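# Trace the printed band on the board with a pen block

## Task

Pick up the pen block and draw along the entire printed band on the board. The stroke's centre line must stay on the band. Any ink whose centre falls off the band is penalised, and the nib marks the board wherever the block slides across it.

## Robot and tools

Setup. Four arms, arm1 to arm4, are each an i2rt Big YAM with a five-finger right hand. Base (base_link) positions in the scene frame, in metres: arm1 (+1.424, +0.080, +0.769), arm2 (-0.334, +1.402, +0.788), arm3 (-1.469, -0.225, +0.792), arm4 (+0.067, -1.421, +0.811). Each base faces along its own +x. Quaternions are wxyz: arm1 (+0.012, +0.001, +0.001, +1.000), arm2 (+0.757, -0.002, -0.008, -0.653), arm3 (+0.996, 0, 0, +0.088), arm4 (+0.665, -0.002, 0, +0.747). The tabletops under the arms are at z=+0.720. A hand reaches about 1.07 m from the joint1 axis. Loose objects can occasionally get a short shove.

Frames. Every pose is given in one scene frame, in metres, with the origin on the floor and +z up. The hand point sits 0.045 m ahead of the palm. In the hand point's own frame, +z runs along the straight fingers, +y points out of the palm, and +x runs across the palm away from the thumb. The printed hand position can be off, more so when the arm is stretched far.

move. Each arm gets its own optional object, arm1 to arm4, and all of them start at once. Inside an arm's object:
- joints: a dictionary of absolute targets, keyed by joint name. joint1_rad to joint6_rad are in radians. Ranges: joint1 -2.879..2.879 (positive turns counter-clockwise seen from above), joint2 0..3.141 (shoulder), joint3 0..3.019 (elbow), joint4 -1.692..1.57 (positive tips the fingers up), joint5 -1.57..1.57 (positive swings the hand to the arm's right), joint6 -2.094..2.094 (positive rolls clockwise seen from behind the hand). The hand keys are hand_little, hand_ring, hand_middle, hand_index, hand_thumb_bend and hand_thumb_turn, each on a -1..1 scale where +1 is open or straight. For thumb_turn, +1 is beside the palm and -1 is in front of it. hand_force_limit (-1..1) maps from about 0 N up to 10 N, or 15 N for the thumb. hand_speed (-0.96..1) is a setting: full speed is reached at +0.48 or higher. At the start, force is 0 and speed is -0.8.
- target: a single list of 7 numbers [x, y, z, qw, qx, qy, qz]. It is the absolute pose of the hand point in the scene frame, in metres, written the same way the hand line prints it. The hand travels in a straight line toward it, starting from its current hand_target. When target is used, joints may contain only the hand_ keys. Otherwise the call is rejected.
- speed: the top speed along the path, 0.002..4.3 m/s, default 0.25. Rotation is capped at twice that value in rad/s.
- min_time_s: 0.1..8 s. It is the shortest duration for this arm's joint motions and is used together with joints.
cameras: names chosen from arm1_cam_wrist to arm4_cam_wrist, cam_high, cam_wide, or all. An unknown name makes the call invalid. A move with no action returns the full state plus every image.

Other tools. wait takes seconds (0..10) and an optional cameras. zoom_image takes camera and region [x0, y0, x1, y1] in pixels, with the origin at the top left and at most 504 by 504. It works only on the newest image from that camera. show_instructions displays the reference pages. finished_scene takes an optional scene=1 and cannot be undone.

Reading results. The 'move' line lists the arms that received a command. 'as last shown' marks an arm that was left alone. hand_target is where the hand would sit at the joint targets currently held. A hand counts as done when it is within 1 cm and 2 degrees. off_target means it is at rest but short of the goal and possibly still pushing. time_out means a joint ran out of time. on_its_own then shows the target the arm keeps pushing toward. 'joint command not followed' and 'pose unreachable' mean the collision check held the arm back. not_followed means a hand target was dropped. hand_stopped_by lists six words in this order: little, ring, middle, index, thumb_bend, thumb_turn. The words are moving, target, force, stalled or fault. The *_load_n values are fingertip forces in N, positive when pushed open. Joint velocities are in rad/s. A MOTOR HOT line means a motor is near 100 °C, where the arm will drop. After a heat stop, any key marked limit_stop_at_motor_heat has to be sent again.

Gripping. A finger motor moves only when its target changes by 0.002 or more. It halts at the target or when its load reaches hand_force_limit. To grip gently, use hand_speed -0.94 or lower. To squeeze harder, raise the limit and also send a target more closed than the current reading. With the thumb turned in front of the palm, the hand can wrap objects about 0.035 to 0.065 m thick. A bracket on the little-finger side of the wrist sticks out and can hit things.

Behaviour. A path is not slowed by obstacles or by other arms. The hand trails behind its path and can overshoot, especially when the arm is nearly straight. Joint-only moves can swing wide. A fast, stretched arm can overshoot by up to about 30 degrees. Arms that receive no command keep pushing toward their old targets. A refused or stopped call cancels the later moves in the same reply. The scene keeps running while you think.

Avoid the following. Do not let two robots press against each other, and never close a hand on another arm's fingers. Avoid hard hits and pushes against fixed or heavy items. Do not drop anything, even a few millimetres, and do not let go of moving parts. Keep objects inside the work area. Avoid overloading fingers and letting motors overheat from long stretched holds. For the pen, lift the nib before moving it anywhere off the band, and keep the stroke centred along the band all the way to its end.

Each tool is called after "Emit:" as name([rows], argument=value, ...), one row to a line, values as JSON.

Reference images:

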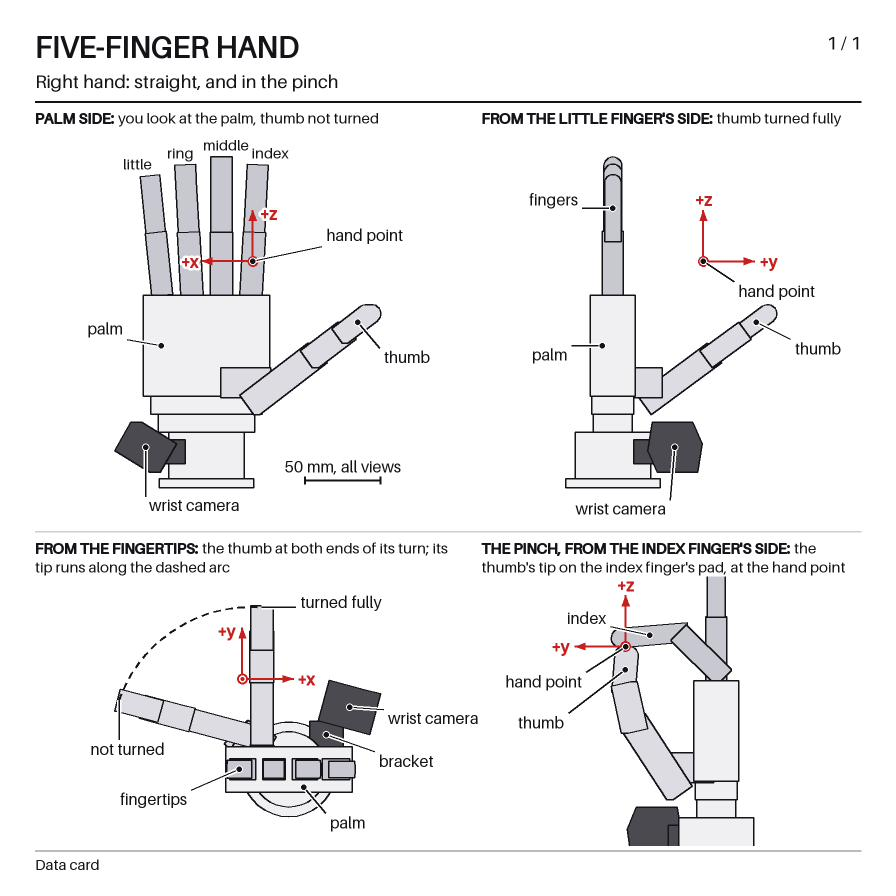

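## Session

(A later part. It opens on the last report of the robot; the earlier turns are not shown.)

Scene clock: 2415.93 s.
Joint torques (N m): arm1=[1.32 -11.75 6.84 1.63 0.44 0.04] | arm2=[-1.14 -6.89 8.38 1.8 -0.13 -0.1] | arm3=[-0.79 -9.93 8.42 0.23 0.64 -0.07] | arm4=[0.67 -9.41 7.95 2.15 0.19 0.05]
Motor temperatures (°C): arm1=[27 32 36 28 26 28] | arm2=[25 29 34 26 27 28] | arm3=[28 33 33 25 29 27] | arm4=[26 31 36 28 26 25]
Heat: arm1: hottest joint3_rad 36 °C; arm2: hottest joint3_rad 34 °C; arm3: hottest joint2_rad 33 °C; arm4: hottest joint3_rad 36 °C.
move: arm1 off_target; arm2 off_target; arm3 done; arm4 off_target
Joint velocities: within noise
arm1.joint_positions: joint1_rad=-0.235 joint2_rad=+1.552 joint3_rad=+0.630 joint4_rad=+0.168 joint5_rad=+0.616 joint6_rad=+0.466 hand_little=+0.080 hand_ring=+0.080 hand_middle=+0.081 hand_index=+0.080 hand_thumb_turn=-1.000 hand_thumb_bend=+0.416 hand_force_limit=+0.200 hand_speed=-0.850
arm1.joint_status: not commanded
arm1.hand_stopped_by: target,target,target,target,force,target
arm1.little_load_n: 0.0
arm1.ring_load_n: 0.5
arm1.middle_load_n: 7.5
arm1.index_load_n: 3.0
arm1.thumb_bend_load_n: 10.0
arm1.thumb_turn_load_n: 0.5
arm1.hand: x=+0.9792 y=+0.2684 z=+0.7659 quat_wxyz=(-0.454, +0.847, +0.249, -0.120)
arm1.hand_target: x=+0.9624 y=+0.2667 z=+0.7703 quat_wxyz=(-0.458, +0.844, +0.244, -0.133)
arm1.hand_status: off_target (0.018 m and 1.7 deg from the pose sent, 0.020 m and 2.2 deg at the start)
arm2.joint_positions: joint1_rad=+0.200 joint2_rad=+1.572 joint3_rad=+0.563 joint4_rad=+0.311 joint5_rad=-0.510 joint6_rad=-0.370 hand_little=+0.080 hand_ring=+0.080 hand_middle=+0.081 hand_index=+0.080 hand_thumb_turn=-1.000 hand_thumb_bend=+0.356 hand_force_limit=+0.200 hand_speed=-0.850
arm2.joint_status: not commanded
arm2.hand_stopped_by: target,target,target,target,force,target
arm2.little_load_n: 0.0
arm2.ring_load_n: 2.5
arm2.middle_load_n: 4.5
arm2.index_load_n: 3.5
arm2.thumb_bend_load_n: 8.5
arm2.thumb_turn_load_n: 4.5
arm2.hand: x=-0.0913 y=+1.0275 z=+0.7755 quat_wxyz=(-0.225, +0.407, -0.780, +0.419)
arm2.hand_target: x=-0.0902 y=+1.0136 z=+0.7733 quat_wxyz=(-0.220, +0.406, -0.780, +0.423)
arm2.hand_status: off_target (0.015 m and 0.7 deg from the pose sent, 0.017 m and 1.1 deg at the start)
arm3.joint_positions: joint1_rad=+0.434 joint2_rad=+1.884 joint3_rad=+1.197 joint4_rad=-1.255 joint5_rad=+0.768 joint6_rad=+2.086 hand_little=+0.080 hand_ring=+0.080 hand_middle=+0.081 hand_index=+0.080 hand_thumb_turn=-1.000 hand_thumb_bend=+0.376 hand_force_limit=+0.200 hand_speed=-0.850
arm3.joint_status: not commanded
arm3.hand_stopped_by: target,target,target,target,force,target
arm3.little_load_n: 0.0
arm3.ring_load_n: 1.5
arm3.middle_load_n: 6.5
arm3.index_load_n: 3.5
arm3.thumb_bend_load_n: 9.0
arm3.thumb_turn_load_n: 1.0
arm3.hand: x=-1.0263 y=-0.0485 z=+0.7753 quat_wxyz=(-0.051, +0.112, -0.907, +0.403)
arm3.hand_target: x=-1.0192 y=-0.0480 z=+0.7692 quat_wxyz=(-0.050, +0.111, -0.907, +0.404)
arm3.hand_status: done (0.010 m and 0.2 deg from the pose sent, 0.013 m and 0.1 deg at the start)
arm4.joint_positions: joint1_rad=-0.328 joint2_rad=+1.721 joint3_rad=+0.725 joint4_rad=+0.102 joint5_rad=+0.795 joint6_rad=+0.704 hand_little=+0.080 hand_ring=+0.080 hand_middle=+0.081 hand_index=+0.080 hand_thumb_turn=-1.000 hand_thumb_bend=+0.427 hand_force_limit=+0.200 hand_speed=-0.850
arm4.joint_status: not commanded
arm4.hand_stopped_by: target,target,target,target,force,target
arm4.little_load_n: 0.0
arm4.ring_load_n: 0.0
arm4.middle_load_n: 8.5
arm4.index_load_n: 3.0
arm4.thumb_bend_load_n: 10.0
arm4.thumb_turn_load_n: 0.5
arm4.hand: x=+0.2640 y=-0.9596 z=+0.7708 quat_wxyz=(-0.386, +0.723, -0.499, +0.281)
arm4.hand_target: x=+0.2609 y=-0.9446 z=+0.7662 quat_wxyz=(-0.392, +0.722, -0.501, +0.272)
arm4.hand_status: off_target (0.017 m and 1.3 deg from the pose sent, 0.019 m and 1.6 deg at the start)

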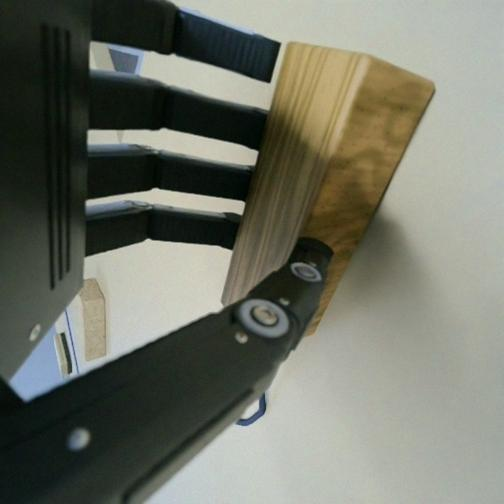

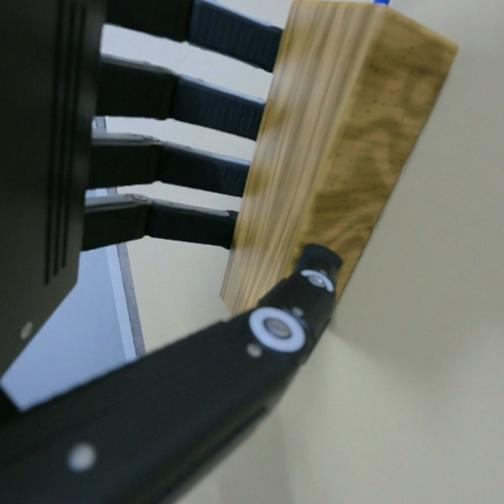

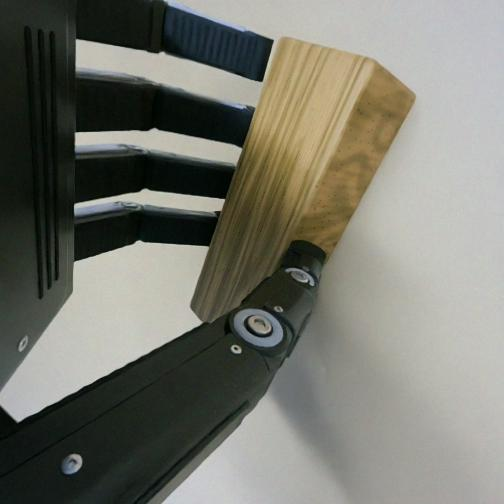

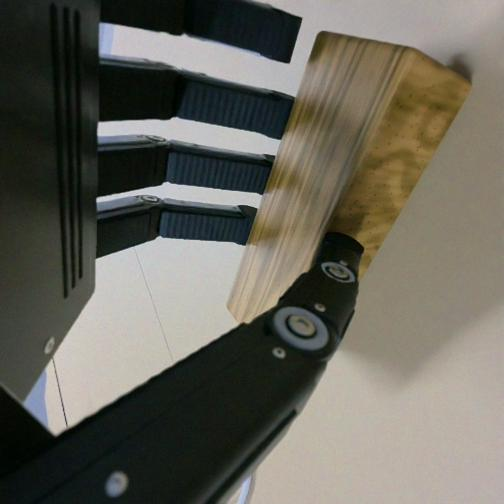

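Emit:
move(arm1={"target":[0.9618,0.2670,0.764,0.4584,-0.8441,-0.2445,0.1328],"speed":0.04}, arm2={"target":[-0.0898,1.0131,0.770,0.2203,-0.4057,0.7795,-0.4233],"speed":0.04}, arm3={"target":[-1.0190,-0.0479,0.763,0.0496,-0.1114,0.9067,-0.4037],"speed":0.04}, arm4={"target":[0.2613,-0.9438,0.762,0.3921,-0.7220,0.5009,-0.2720],"speed":0.04}, cameras=["arm1_cam_wrist", "arm3_cam_wrist", "cam_high"])

Emit:
zoom_image(camera="cam_high", region=[150, 220, 210, 280])

Scene clock: 2435.13 s.
Joint torques (N m): arm1=[1.38 -11.16 6.56 1.57 0.32 0.04] | arm2=[-1.03 -6.65 8.23 1.74 0.01 -0.1] | arm3=[-1.32 -9.17 8.06 0.46 0.53 -0.08] | arm4=[0.56 -8.94 7.87 2.24 0.06 0.09]
Motor temperatures (°C): arm1=[27 31 36 28 26 28] | arm2=[25 29 34 26 27 28] | arm3=[28 33 33 25 29 27] | arm4=[26 30 36 28 26 25]
Heat: arm1: hottest joint3_rad 36 °C; arm2: hottest joint3_rad 34 °C; arm3: hottest joint2_rad 33 °C; arm4: hottest joint3_rad 36 °C.
move: arm1 off_target; arm2 off_target; arm3 off_target; arm4 off_target
Joint velocities: within noise
arm1.joint_positions: joint1_rad=-0.234 joint2_rad=+1.562 joint3_rad=+0.630 joint4_rad=+0.192 joint5_rad=+0.619 joint6_rad=+0.466 hand_little=+0.080 hand_ring=+0.080 hand_middle=+0.081 hand_index=+0.080 hand_thumb_turn=-1.000 hand_thumb_bend=+0.416 hand_force_limit=+0.200 hand_speed=-0.850
arm1.joint_status: not commanded
arm1.hand_stopped_by: target,target,target,target,force,target
arm1.little_load_n: 0.0
arm1.ring_load_n: 0.0
arm1.middle_load_n: 7.5
arm1.index_load_n: 3.0
arm1.thumb_bend_load_n: 9.5
arm1.thumb_turn_load_n: 0.5
arm1.hand: x=+0.9759 y=+0.2697 z=+0.7655 quat_wxyz=(-0.458, +0.845, +0.245, -0.124)
arm1.hand_target: x=+0.9623 y=+0.2667 z=+0.7642 quat_wxyz=(-0.458, +0.844, +0.244, -0.133)
arm1.hand_status: off_target (0.014 m and 1.0 deg from the pose sent, 0.018 m and 1.7 deg at the start)
arm2.joint_positions: joint1_rad=+0.200 joint2_rad=+1.578 joint3_rad=+0.563 joint4_rad=+0.324 joint5_rad=-0.513 joint6_rad=-0.370 hand_little=+0.080 hand_ring=+0.080 hand_middle=+0.081 hand_index=+0.080 hand_thumb_turn=-1.000 hand_thumb_bend=+0.356 hand_force_limit=+0.200 hand_speed=-0.850
arm2.joint_status: not commanded
arm2.hand_stopped_by: target,target,target,target,force,target
arm2.little_load_n: 0.0
arm2.ring_load_n: 2.5
arm2.middle_load_n: 4.5
arm2.index_load_n: 3.5
arm2.thumb_bend_load_n: 9.0
arm2.thumb_turn_load_n: 4.5
arm2.hand: x=-0.0906 y=+1.0261 z=+0.7751 quat_wxyz=(-0.226, +0.407, -0.778, +0.422)
arm2.hand_target: x=-0.0902 y=+1.0136 z=+0.7703 quat_wxyz=(-0.220, +0.406, -0.779, +0.423)
arm2.hand_status: off_target (0.014 m and 0.7 deg from the pose sent, 0.015 m and 0.7 deg at the start)
arm3.joint_positions: joint1_rad=+0.434 joint2_rad=+1.884 joint3_rad=+1.197 joint4_rad=-1.249 joint5_rad=+0.770 joint6_rad=+2.083 hand_little=+0.080 hand_ring=+0.080 hand_middle=+0.081 hand_index=+0.080 hand_thumb_turn=-1.000 hand_thumb_bend=+0.377 hand_force_limit=+0.200 hand_speed=-0.850
arm3.joint_status: not commanded
arm3.hand_stopped_by: target,target,target,target,force,target
arm3.little_load_n: 0.0
arm3.ring_load_n: 1.5
arm3.middle_load_n: 6.5
arm3.index_load_n: 3.5
arm3.thumb_bend_load_n: 9.0
arm3.thumb_turn_load_n: 1.0
arm3.hand: x=-1.0251 y=-0.0479 z=+0.7750 quat_wxyz=(-0.053, +0.112, -0.907, +0.402)
arm3.hand_target: x=-1.0194 y=-0.0481 z=+0.7632 quat_wxyz=(-0.050, +0.111, -0.907, +0.404)
arm3.hand_status: off_target (0.013 m and 0.5 deg from the pose sent, 0.014 m and 0.2 deg at the start)
arm4.joint_positions: joint1_rad=-0.326 joint2_rad=+1.726 joint3_rad=+0.725 joint4_rad=+0.115 joint5_rad=+0.799 joint6_rad=+0.704 hand_little=+0.080 hand_ring=+0.080 hand_middle=+0.081 hand_index=+0.080 hand_thumb_turn=-1.000 hand_thumb_bend=+0.427 hand_force_limit=+0.200 hand_speed=-0.850
arm4.joint_status: not commanded
arm4.hand_stopped_by: target,target,target,target,force,target
arm4.little_load_n: 0.0
arm4.ring_load_n: 0.0
arm4.middle_load_n: 8.0
arm4.index_load_n: 3.0
arm4.thumb_bend_load_n: 10.0
arm4.thumb_turn_load_n: 0.0
arm4.hand: x=+0.2643 y=-0.9578 z=+0.7704 quat_wxyz=(-0.390, +0.721, -0.499, +0.281)
arm4.hand_target: x=+0.2610 y=-0.9446 z=+0.7623 quat_wxyz=(-0.392, +0.722, -0.501, +0.272)
arm4.hand_status: off_target (0.017 m and 1.1 deg from the pose sent, 0.018 m and 1.3 deg at the start)

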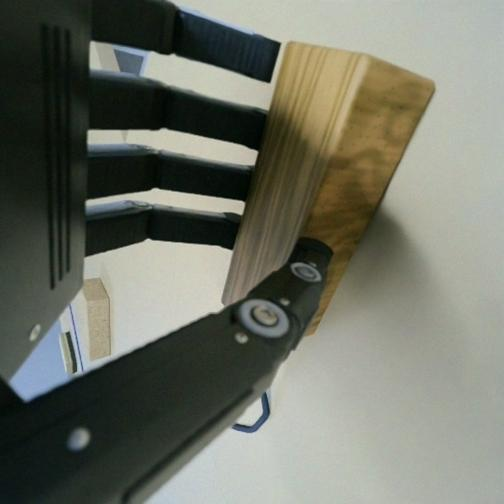

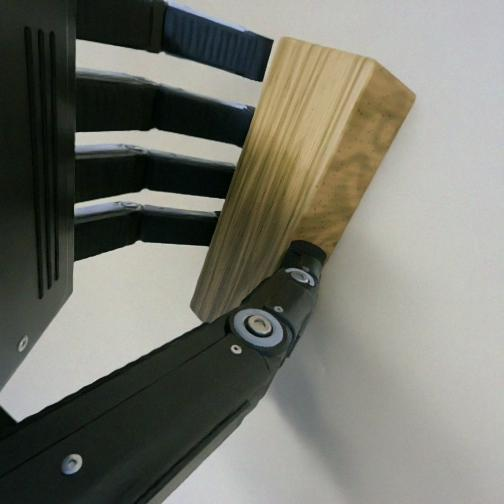

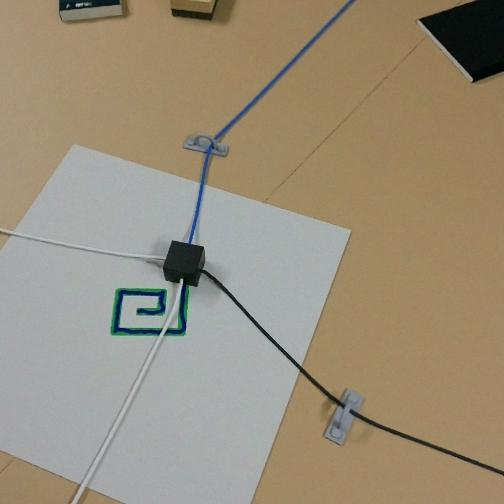

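Scaled by 8.400 from the camera's image (finer frame: 720x720).

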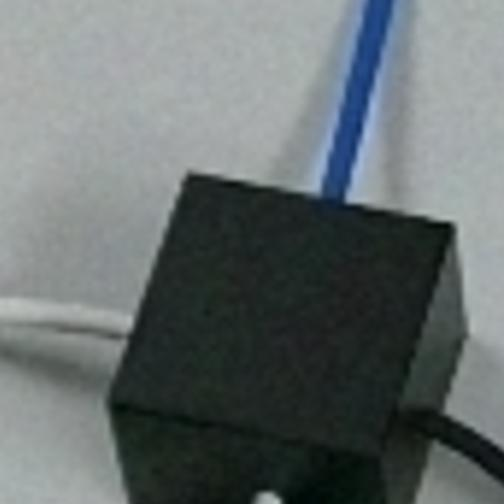

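Emit:
move(arm1={"joints":{"hand_thumb_bend":0.75}}, arm2={"joints":{"hand_thumb_bend":0.75}}, arm3={"joints":{"hand_thumb_bend":0.75}}, arm4={"joints":{"hand_thumb_bend":0.75}}, cameras=["arm1_cam_wrist", "arm2_cam_wrist", "arm3_cam_wrist", "arm4_cam_wrist", "cam_high"])

Scene clock: 2445.20 s.
Joint torques (N m): arm1=[1.32 -12.34 6.45 1.46 0.32 0.04] | arm2=[-1.08 -8.41 7.75 1.69 -0.16 -0.09] | arm3=[-1.03 -9.76 7.91 0.23 0.53 -0.02] | arm4=[0.85 -11.69 7.25 1.85 0.41 0.05]
Motor temperatures (°C): arm1=[27 31 35 28 26 28] | arm2=[25 29 34 26 27 28] | arm3=[28 33 33 25 29 27] | arm4=[26 31 36 28 26 25]
Heat: arm1: hottest joint3_rad 35 °C; arm2: hottest joint3_rad 34 °C; arm3: hottest joint2_rad 33 °C; arm4: hottest joint3_rad 36 °C.
move: arm1 done; arm2 done; arm3 done; arm4 done
Joint velocities: within noise
arm1.joint_positions: joint1_rad=-0.234 joint2_rad=+1.573 joint3_rad=+0.630 joint4_rad=+0.194 joint5_rad=+0.619 joint6_rad=+0.466 hand_little=+0.080 hand_ring=+0.080 hand_middle=+0.080 hand_index=+0.080 hand_thumb_turn=-1.000 hand_thumb_bend=+0.750 hand_force_limit=+0.200 hand_speed=-0.850
arm1.joint_status: all done
arm1.hand_stopped_by: target,target,target,target,target,target
arm1.little_load_n: 0.0
arm1.ring_load_n: 0.0
arm1.middle_load_n: 0.5
arm1.index_load_n: 0.0
arm1.thumb_bend_load_n: 0.0
arm1.thumb_turn_load_n: 0.0
arm1.hand: x=+0.9770 y=+0.2693 z=+0.7604 quat_wxyz=(-0.456, +0.846, +0.247, -0.121)
arm1.hand_target: x=+0.9623 y=+0.2667 z=+0.7644 quat_wxyz=(-0.458, +0.844, +0.244, -0.133)
arm1.hand_status: not commanded
arm2.joint_positions: joint1_rad=+0.200 joint2_rad=+1.597 joint3_rad=+0.567 joint4_rad=+0.325 joint5_rad=-0.509 joint6_rad=-0.370 hand_little=+0.080 hand_ring=+0.080 hand_middle=+0.080 hand_index=+0.080 hand_thumb_turn=-1.000 hand_thumb_bend=+0.750 hand_force_limit=+0.200 hand_speed=-0.850
arm2.joint_status: all done
arm2.hand_stopped_by: target,target,target,target,target,target
arm2.little_load_n: 0.0
arm2.ring_load_n: 0.0
arm2.middle_load_n: 0.5
arm2.index_load_n: 0.0
arm2.thumb_bend_load_n: 0.0
arm2.thumb_turn_load_n: 0.0
arm2.hand: x=-0.0913 y=+1.0262 z=+0.7683 quat_wxyz=(-0.225, +0.406, -0.782, +0.416)
arm2.hand_target: x=-0.0901 y=+1.0135 z=+0.7703 quat_wxyz=(-0.220, +0.406, -0.779, +0.423)
arm2.hand_status: not commanded
arm3.joint_positions: joint1_rad=+0.433 joint2_rad=+1.890 joint3_rad=+1.197 joint4_rad=-1.243 joint5_rad=+0.771 joint6_rad=+2.083 hand_little=+0.080 hand_ring=+0.080 hand_middle=+0.080 hand_index=+0.080 hand_thumb_turn=-1.000 hand_thumb_bend=+0.750 hand_force_limit=+0.200 hand_speed=-0.850
arm3.joint_status: all done
arm3.hand_stopped_by: target,target,target,target,target,target
arm3.little_load_n: 0.0
arm3.ring_load_n: 0.0
arm3.middle_load_n: 0.0
arm3.index_load_n: 0.0
arm3.thumb_bend_load_n: 0.0
arm3.thumb_turn_load_n: 0.0
arm3.hand: x=-1.0242 y=-0.0480 z=+0.7726 quat_wxyz=(-0.054, +0.112, -0.907, +0.403)
arm3.hand_target: x=-1.0195 y=-0.0481 z=+0.7632 quat_wxyz=(-0.050, +0.112, -0.907, +0.404)
arm3.hand_status: not commanded
arm4.joint_positions: joint1_rad=-0.326 joint2_rad=+1.752 joint3_rad=+0.730 joint4_rad=+0.118 joint5_rad=+0.790 joint6_rad=+0.704 hand_little=+0.080 hand_ring=+0.080 hand_middle=+0.080 hand_index=+0.080 hand_thumb_turn=-1.000 hand_thumb_bend=+0.750 hand_force_limit=+0.200 hand_speed=-0.850
arm4.joint_status: all done
arm4.hand_stopped_by: target,target,target,target,target,target
arm4.little_load_n: 0.0
arm4.ring_load_n: 0.0
arm4.middle_load_n: 0.5
arm4.index_load_n: 0.0
arm4.thumb_bend_load_n: 0.0
arm4.thumb_turn_load_n: 0.5
arm4.hand: x=+0.2625 y=-0.9583 z=+0.7596 quat_wxyz=(-0.382, +0.727, -0.497, +0.280)
arm4.hand_target: x=+0.2610 y=-0.9444 z=+0.7625 quat_wxyz=(-0.392, +0.722, -0.501, +0.272)
arm4.hand_status: not commanded

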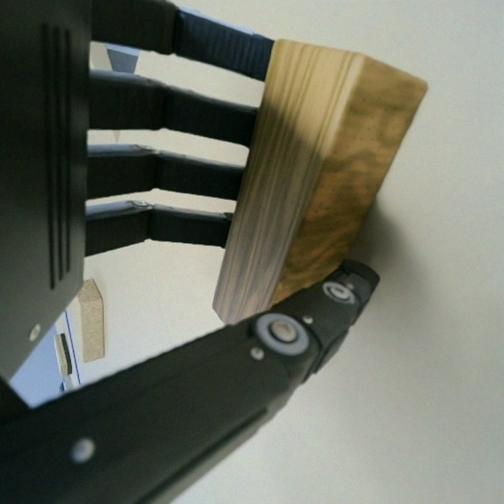

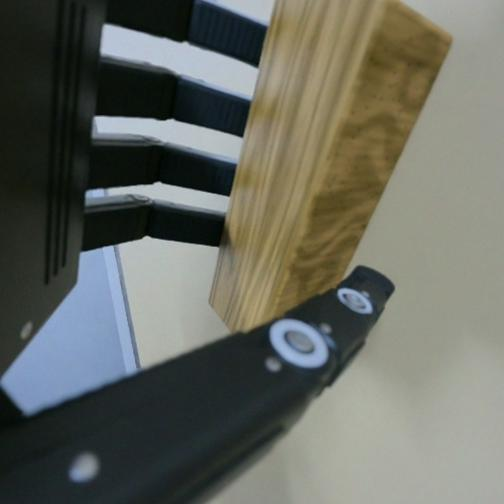

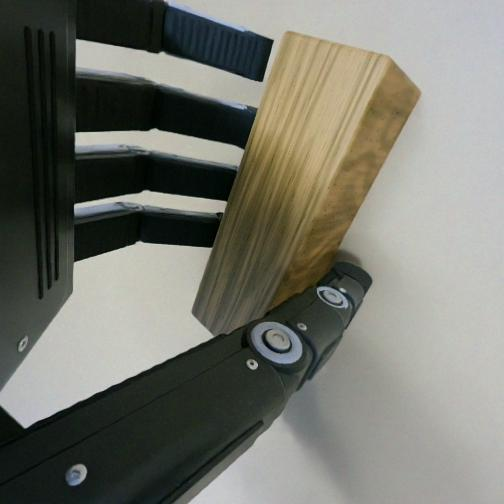

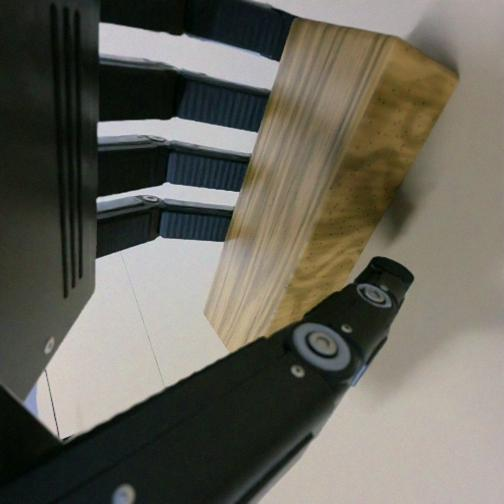

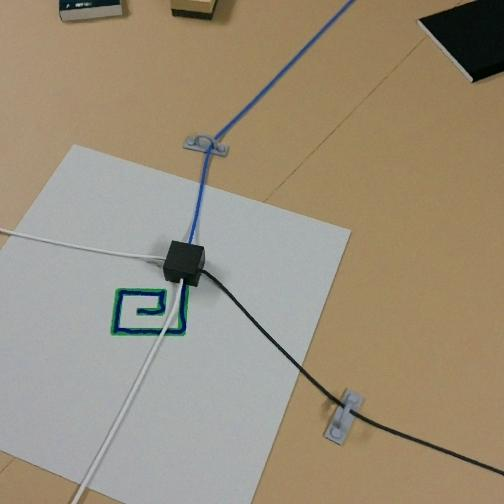

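Emit:
move(arm1={"joints":{"hand_little":0.5,"hand_ring":0.5,"hand_middle":0.5,"hand_index":0.5,"hand_thumb_bend":1.0}}, arm2={"joints":{"hand_little":0.5,"hand_ring":0.5,"hand_middle":0.5,"hand_index":0.5,"hand_thumb_bend":1.0}}, arm3={"joints":{"hand_little":0.5,"hand_ring":0.5,"hand_middle":0.5,"hand_index":0.5,"hand_thumb_bend":1.0}}, arm4={"joints":{"hand_little":0.5,"hand_ring":0.5,"hand_middle":0.5,"hand_index":0.5,"hand_thumb_bend":1.0}}, cameras=["arm1_cam_wrist", "arm3_cam_wrist", "cam_high"])

Scene clock: 2465.67 s.
Joint torques (N m): arm1=[1.38 -12.4 6.46 1.46 0.33 0.04] | arm2=[-1.03 -8.41 7.71 1.69 -0.23 -0.1] | arm3=[-1.26 -9.82 7.95 0.29 0.48 -0.06] | arm4=[1.2 -11.34 7.32 1.94 0.47 0.06]
Motor temperatures (°C): arm1=[27 32 35 28 26 28] | arm2=[25 29 35 26 27 28] | arm3=[28 33 33 25 29 27] | arm4=[26 30 36 28 26 25]
Heat: arm1: hottest joint3_rad 35 °C; arm2: hottest joint3_rad 35 °C; arm3: hottest joint2_rad 33 °C; arm4: hottest joint3_rad 36 °C.
move: arm1 done; arm2 done; arm3 done; arm4 done
Joint velocities: within noise
arm1.joint_positions: joint1_rad=-0.234 joint2_rad=+1.574 joint3_rad=+0.630 joint4_rad=+0.194 joint5_rad=+0.619 joint6_rad=+0.466 hand_little=+0.500 hand_ring=+0.500 hand_middle=+0.500 hand_index=+0.500 hand_thumb_turn=-1.000 hand_thumb_bend=+1.000 hand_force_limit=+0.200 hand_speed=-0.850
arm1.joint_status: all done
arm1.hand_stopped_by: target,target,target,target,target,target
arm1.little_load_n: 0.0
arm1.ring_load_n: 0.0
arm1.middle_load_n: 0.0
arm1.index_load_n: 0.0
arm1.thumb_bend_load_n: 0.0
arm1.thumb_turn_load_n: 0.0
arm1.hand: x=+0.9771 y=+0.2692 z=+0.7600 quat_wxyz=(-0.456, +0.847, +0.247, -0.120)
arm1.hand_target: x=+0.9623 y=+0.2667 z=+0.7643 quat_wxyz=(-0.458, +0.844, +0.244, -0.133)
arm1.hand_status: not commanded
arm2.joint_positions: joint1_rad=+0.199 joint2_rad=+1.598 joint3_rad=+0.567 joint4_rad=+0.325 joint5_rad=-0.508 joint6_rad=-0.370 hand_little=+0.500 hand_ring=+0.500 hand_middle=+0.500 hand_index=+0.500 hand_thumb_turn=-1.000 hand_thumb_bend=+1.000 hand_force_limit=+0.200 hand_speed=-0.850
arm2.joint_status: all done
arm2.hand_stopped_by: target,target,target,target,target,target
arm2.little_load_n: 0.0
arm2.ring_load_n: 0.0
arm2.middle_load_n: 0.0
arm2.index_load_n: 0.0
arm2.thumb_bend_load_n: 0.0
arm2.thumb_turn_load_n: 0.0
arm2.hand: x=-0.0916 y=+1.0261 z=+0.7679 quat_wxyz=(-0.224, +0.406, -0.783, +0.415)
arm2.hand_target: x=-0.0902 y=+1.0135 z=+0.7704 quat_wxyz=(-0.220, +0.406, -0.779, +0.423)
arm2.hand_status: not commanded
arm3.joint_positions: joint1_rad=+0.433 joint2_rad=+1.890 joint3_rad=+1.197 joint4_rad=-1.243 joint5_rad=+0.771 joint6_rad=+2.083 hand_little=+0.500 hand_ring=+0.500 hand_middle=+0.500 hand_index=+0.500 hand_thumb_turn=-1.000 hand_thumb_bend=+1.000 hand_force_limit=+0.200 hand_speed=-0.850
arm3.joint_status: all done
arm3.hand_stopped_by: target,target,target,target,target,target
arm3.little_load_n: 0.0
arm3.ring_load_n: 0.0
arm3.middle_load_n: 0.0
arm3.index_load_n: 0.0
arm3.thumb_bend_load_n: 0.0
arm3.thumb_turn_load_n: 0.0
arm3.hand: x=-1.0242 y=-0.0480 z=+0.7726 quat_wxyz=(-0.054, +0.112, -0.907, +0.403)
arm3.hand_target: x=-1.0195 y=-0.0481 z=+0.7632 quat_wxyz=(-0.050, +0.112, -0.907, +0.404)
arm3.hand_status: not commanded
arm4.joint_positions: joint1_rad=-0.326 joint2_rad=+1.752 joint3_rad=+0.730 joint4_rad=+0.118 joint5_rad=+0.789 joint6_rad=+0.704 hand_little=+0.500 hand_ring=+0.500 hand_middle=+0.500 hand_index=+0.500 hand_thumb_turn=-1.000 hand_thumb_bend=+1.000 hand_force_limit=+0.200 hand_speed=-0.850
arm4.joint_status: all done
arm4.hand_stopped_by: target,target,target,target,target,target
arm4.little_load_n: 0.0
arm4.ring_load_n: 0.0
arm4.middle_load_n: 0.0
arm4.index_load_n: 0.0
arm4.thumb_bend_load_n: 0.0
arm4.thumb_turn_load_n: 0.0
arm4.hand: x=+0.2623 y=-0.9582 z=+0.7595 quat_wxyz=(-0.382, +0.727, -0.497, +0.280)
arm4.hand_target: x=+0.2610 y=-0.9444 z=+0.7625 quat_wxyz=(-0.392, +0.722, -0.501, +0.272)
arm4.hand_status: not commanded

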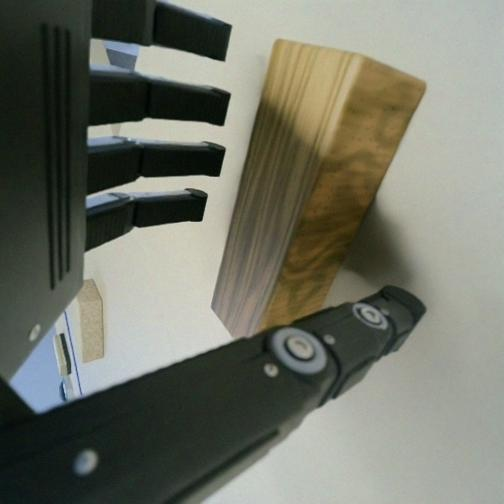

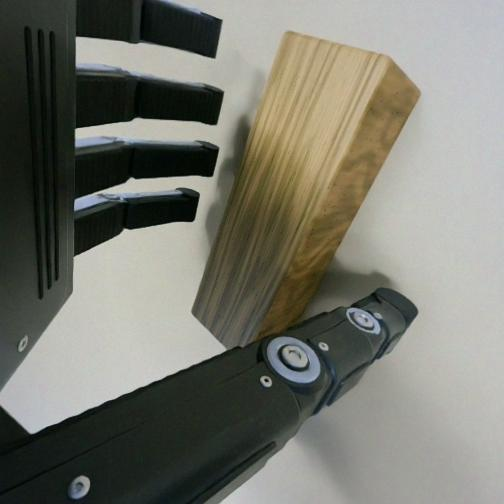

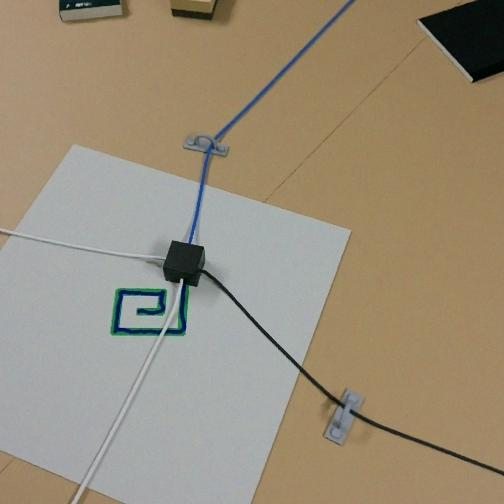

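Emit:
move(arm1={"target":[0.9332,0.3127,0.848,0.4584,-0.8441,-0.2445,0.1328],"speed":0.08}, arm2={"target":[-0.0456,0.9823,0.854,0.2203,-0.4057,0.7795,-0.4233],"speed":0.08}, arm3={"target":[-1.0033,-0.1130,0.8375,0.0496,-0.1114,0.9067,-0.4037],"speed":0.08}, arm4={"target":[0.312,-0.9253,0.846,0.3921,-0.7220,0.5009,-0.2720],"speed":0.08}, cameras=["all"])

Emit:
zoom_image(camera="cam_high", region=[150, 220, 210, 280])

Scene clock: 2478.13 s.
Joint torques (N m): arm1=[-0.44 -15.03 8.75 0.61 0.2 -0.17] | arm2=[-0.03 -10.34 10.85 1.1 -0.18 0.04] | arm3=[-0.67 -11.05 7.35 -0.17 0.67 -0.07] | arm4=[-0.03 -12.57 9.98 1.44 0.39 -0.22]
Motor temperatures (°C): arm1=[27 32 35 28 26 28] | arm2=[25 29 35 26 27 28] | arm3=[28 33 33 25 29 27] | arm4=[26 31 36 28 26 25]
Heat: arm1: hottest joint3_rad 35 °C; arm2: hottest joint3_rad 35 °C; arm3: hottest joint2_rad 33 °C; arm4: hottest joint3_rad 36 °C.
move: arm1 off_target; arm2 off_target; arm3 done; arm4 off_target
Joint velocities: within noise
arm1.joint_positions: joint1_rad=-0.299 joint2_rad=+1.494 joint3_rad=+0.800 joint4_rad=-0.030 joint5_rad=+0.555 joint6_rad=+0.418 hand_little=+0.500 hand_ring=+0.500 hand_middle=+0.500 hand_index=+0.500 hand_thumb_turn=-1.000 hand_thumb_bend=+1.000 hand_force_limit=+0.200 hand_speed=-0.850
arm1.joint_status: not commanded
arm1.hand_stopped_by: target,target,target,target,target,target
arm1.little_load_n: 0.0
arm1.ring_load_n: 0.0
arm1.middle_load_n: 0.0
arm1.index_load_n: -0.5
arm1.thumb_bend_load_n: 0.0
arm1.thumb_turn_load_n: 0.0
arm1.hand: x=+0.9446 y=+0.3026 z=+0.8299 quat_wxyz=(-0.450, +0.848, +0.250, -0.125)
arm1.hand_target: x=+0.9338 y=+0.3125 z=+0.8483 quat_wxyz=(-0.459, +0.844, +0.244, -0.133)
arm1.hand_status: off_target (0.024 m and 1.5 deg from the pose sent, 0.108 m and 1.5 deg at the start)
arm2.joint_positions: joint1_rad=+0.265 joint2_rad=+1.500 joint3_rad=+0.743 joint4_rad=+0.064 joint5_rad=-0.447 joint6_rad=-0.329 hand_little=+0.500 hand_ring=+0.500 hand_middle=+0.500 hand_index=+0.500 hand_thumb_turn=-1.000 hand_thumb_bend=+1.000 hand_force_limit=+0.200 hand_speed=-0.850
arm2.joint_status: not commanded
arm2.hand_stopped_by: target,target,target,target,target,target
arm2.little_load_n: 0.0
arm2.ring_load_n: 0.0
arm2.middle_load_n: 0.0
arm2.index_load_n: 0.0
arm2.thumb_bend_load_n: 0.0
arm2.thumb_turn_load_n: 0.0
arm2.hand: x=-0.0550 y=+0.9943 z=+0.8392 quat_wxyz=(-0.219, +0.407, -0.785, +0.413)
arm2.hand_target: x=-0.0460 y=+0.9829 z=+0.8542 quat_wxyz=(-0.220, +0.406, -0.779, +0.423)
arm2.hand_status: off_target (0.021 m and 1.3 deg from the pose sent, 0.107 m and 1.1 deg at the start)
arm3.joint_positions: joint1_rad=+0.293 joint2_rad=+1.742 joint3_rad=+1.191 joint4_rad=-1.249 joint5_rad=+0.811 joint6_rad=+1.903 hand_little=+0.500 hand_ring=+0.500 hand_middle=+0.500 hand_index=+0.500 hand_thumb_turn=-1.000 hand_thumb_bend=+1.000 hand_force_limit=+0.200 hand_speed=-0.850
arm3.joint_status: not commanded
arm3.hand_stopped_by: target,target,target,target,target,target
arm3.little_load_n: 0.0
arm3.ring_load_n: 0.0
arm3.middle_load_n: 0.0
arm3.index_load_n: 0.0
arm3.thumb_bend_load_n: 0.5
arm3.thumb_turn_load_n: 0.0
arm3.hand: x=-0.9994 y=-0.1092 z=+0.8370 quat_wxyz=(-0.056, +0.107, -0.908, +0.402)
arm3.hand_target: x=-1.0033 y=-0.1129 z=+0.8375 quat_wxyz=(-0.050, +0.111, -0.907, +0.404)
arm3.hand_status: done (0.005 m and 0.9 deg from the pose sent, 0.094 m and 0.5 deg at the start)
arm4.joint_positions: joint1_rad=-0.416 joint2_rad=+1.628 joint3_rad=+0.844 joint4_rad=-0.055 joint5_rad=+0.720 joint6_rad=+0.625 hand_little=+0.500 hand_ring=+0.500 hand_middle=+0.500 hand_index=+0.500 hand_thumb_turn=-1.000 hand_thumb_bend=+1.000 hand_force_limit=+0.200 hand_speed=-0.850
arm4.joint_status: not commanded
arm4.hand_stopped_by: target,target,target,target,target,target
arm4.little_load_n: 0.0
arm4.ring_load_n: 0.0
arm4.middle_load_n: 0.0
arm4.index_load_n: 0.0
arm4.thumb_bend_load_n: 0.0
arm4.thumb_turn_load_n: 0.0
arm4.hand: x=+0.3038 y=-0.9371 z=+0.8326 quat_wxyz=(-0.384, +0.726, -0.502, +0.272)
arm4.hand_target: x=+0.3118 y=-0.9258 z=+0.8462 quat_wxyz=(-0.392, +0.722, -0.501, +0.272)
arm4.hand_status: off_target (0.020 m and 1.0 deg from the pose sent, 0.105 m and 1.7 deg at the start)
pictures: arm1_cam_wrist, arm2_cam_wrist, arm3_cam_wrist, arm4_cam_wrist, cam_high, cam_wide

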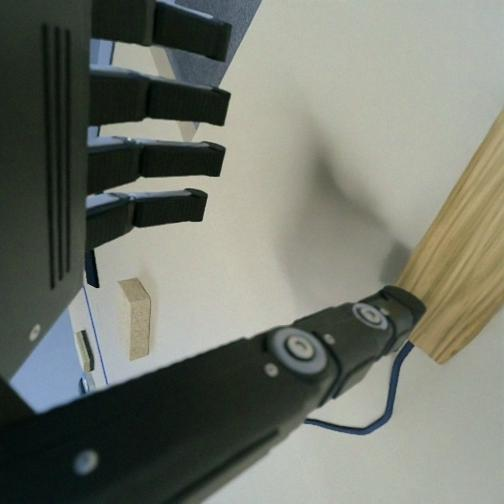

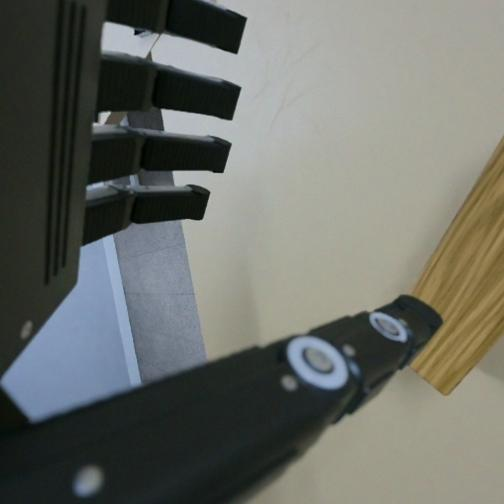

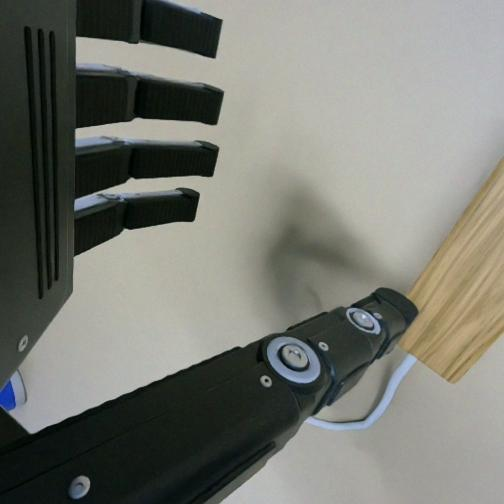

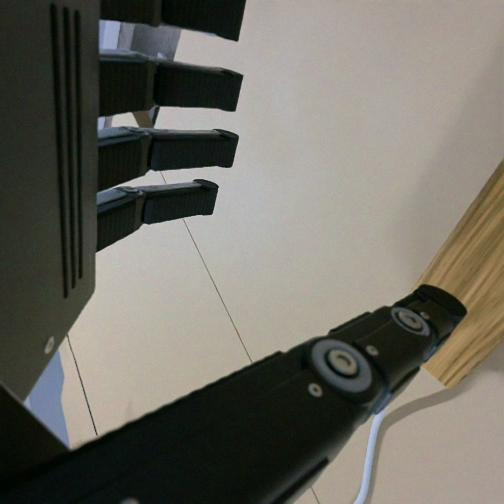

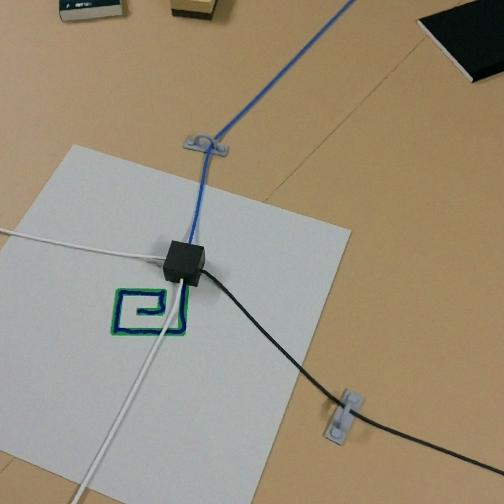

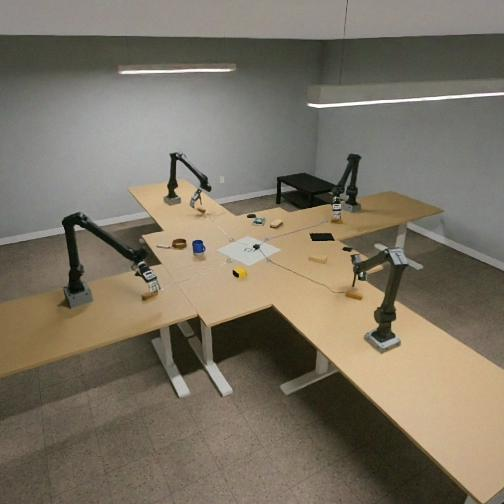

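Scaled by 8.400 from the camera's image (finer frame: 720x720).

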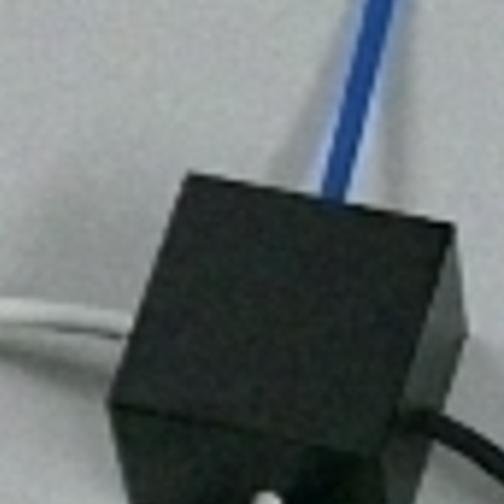

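Emit:
finished_scene(scene=1)

The scene is finished: the task was done.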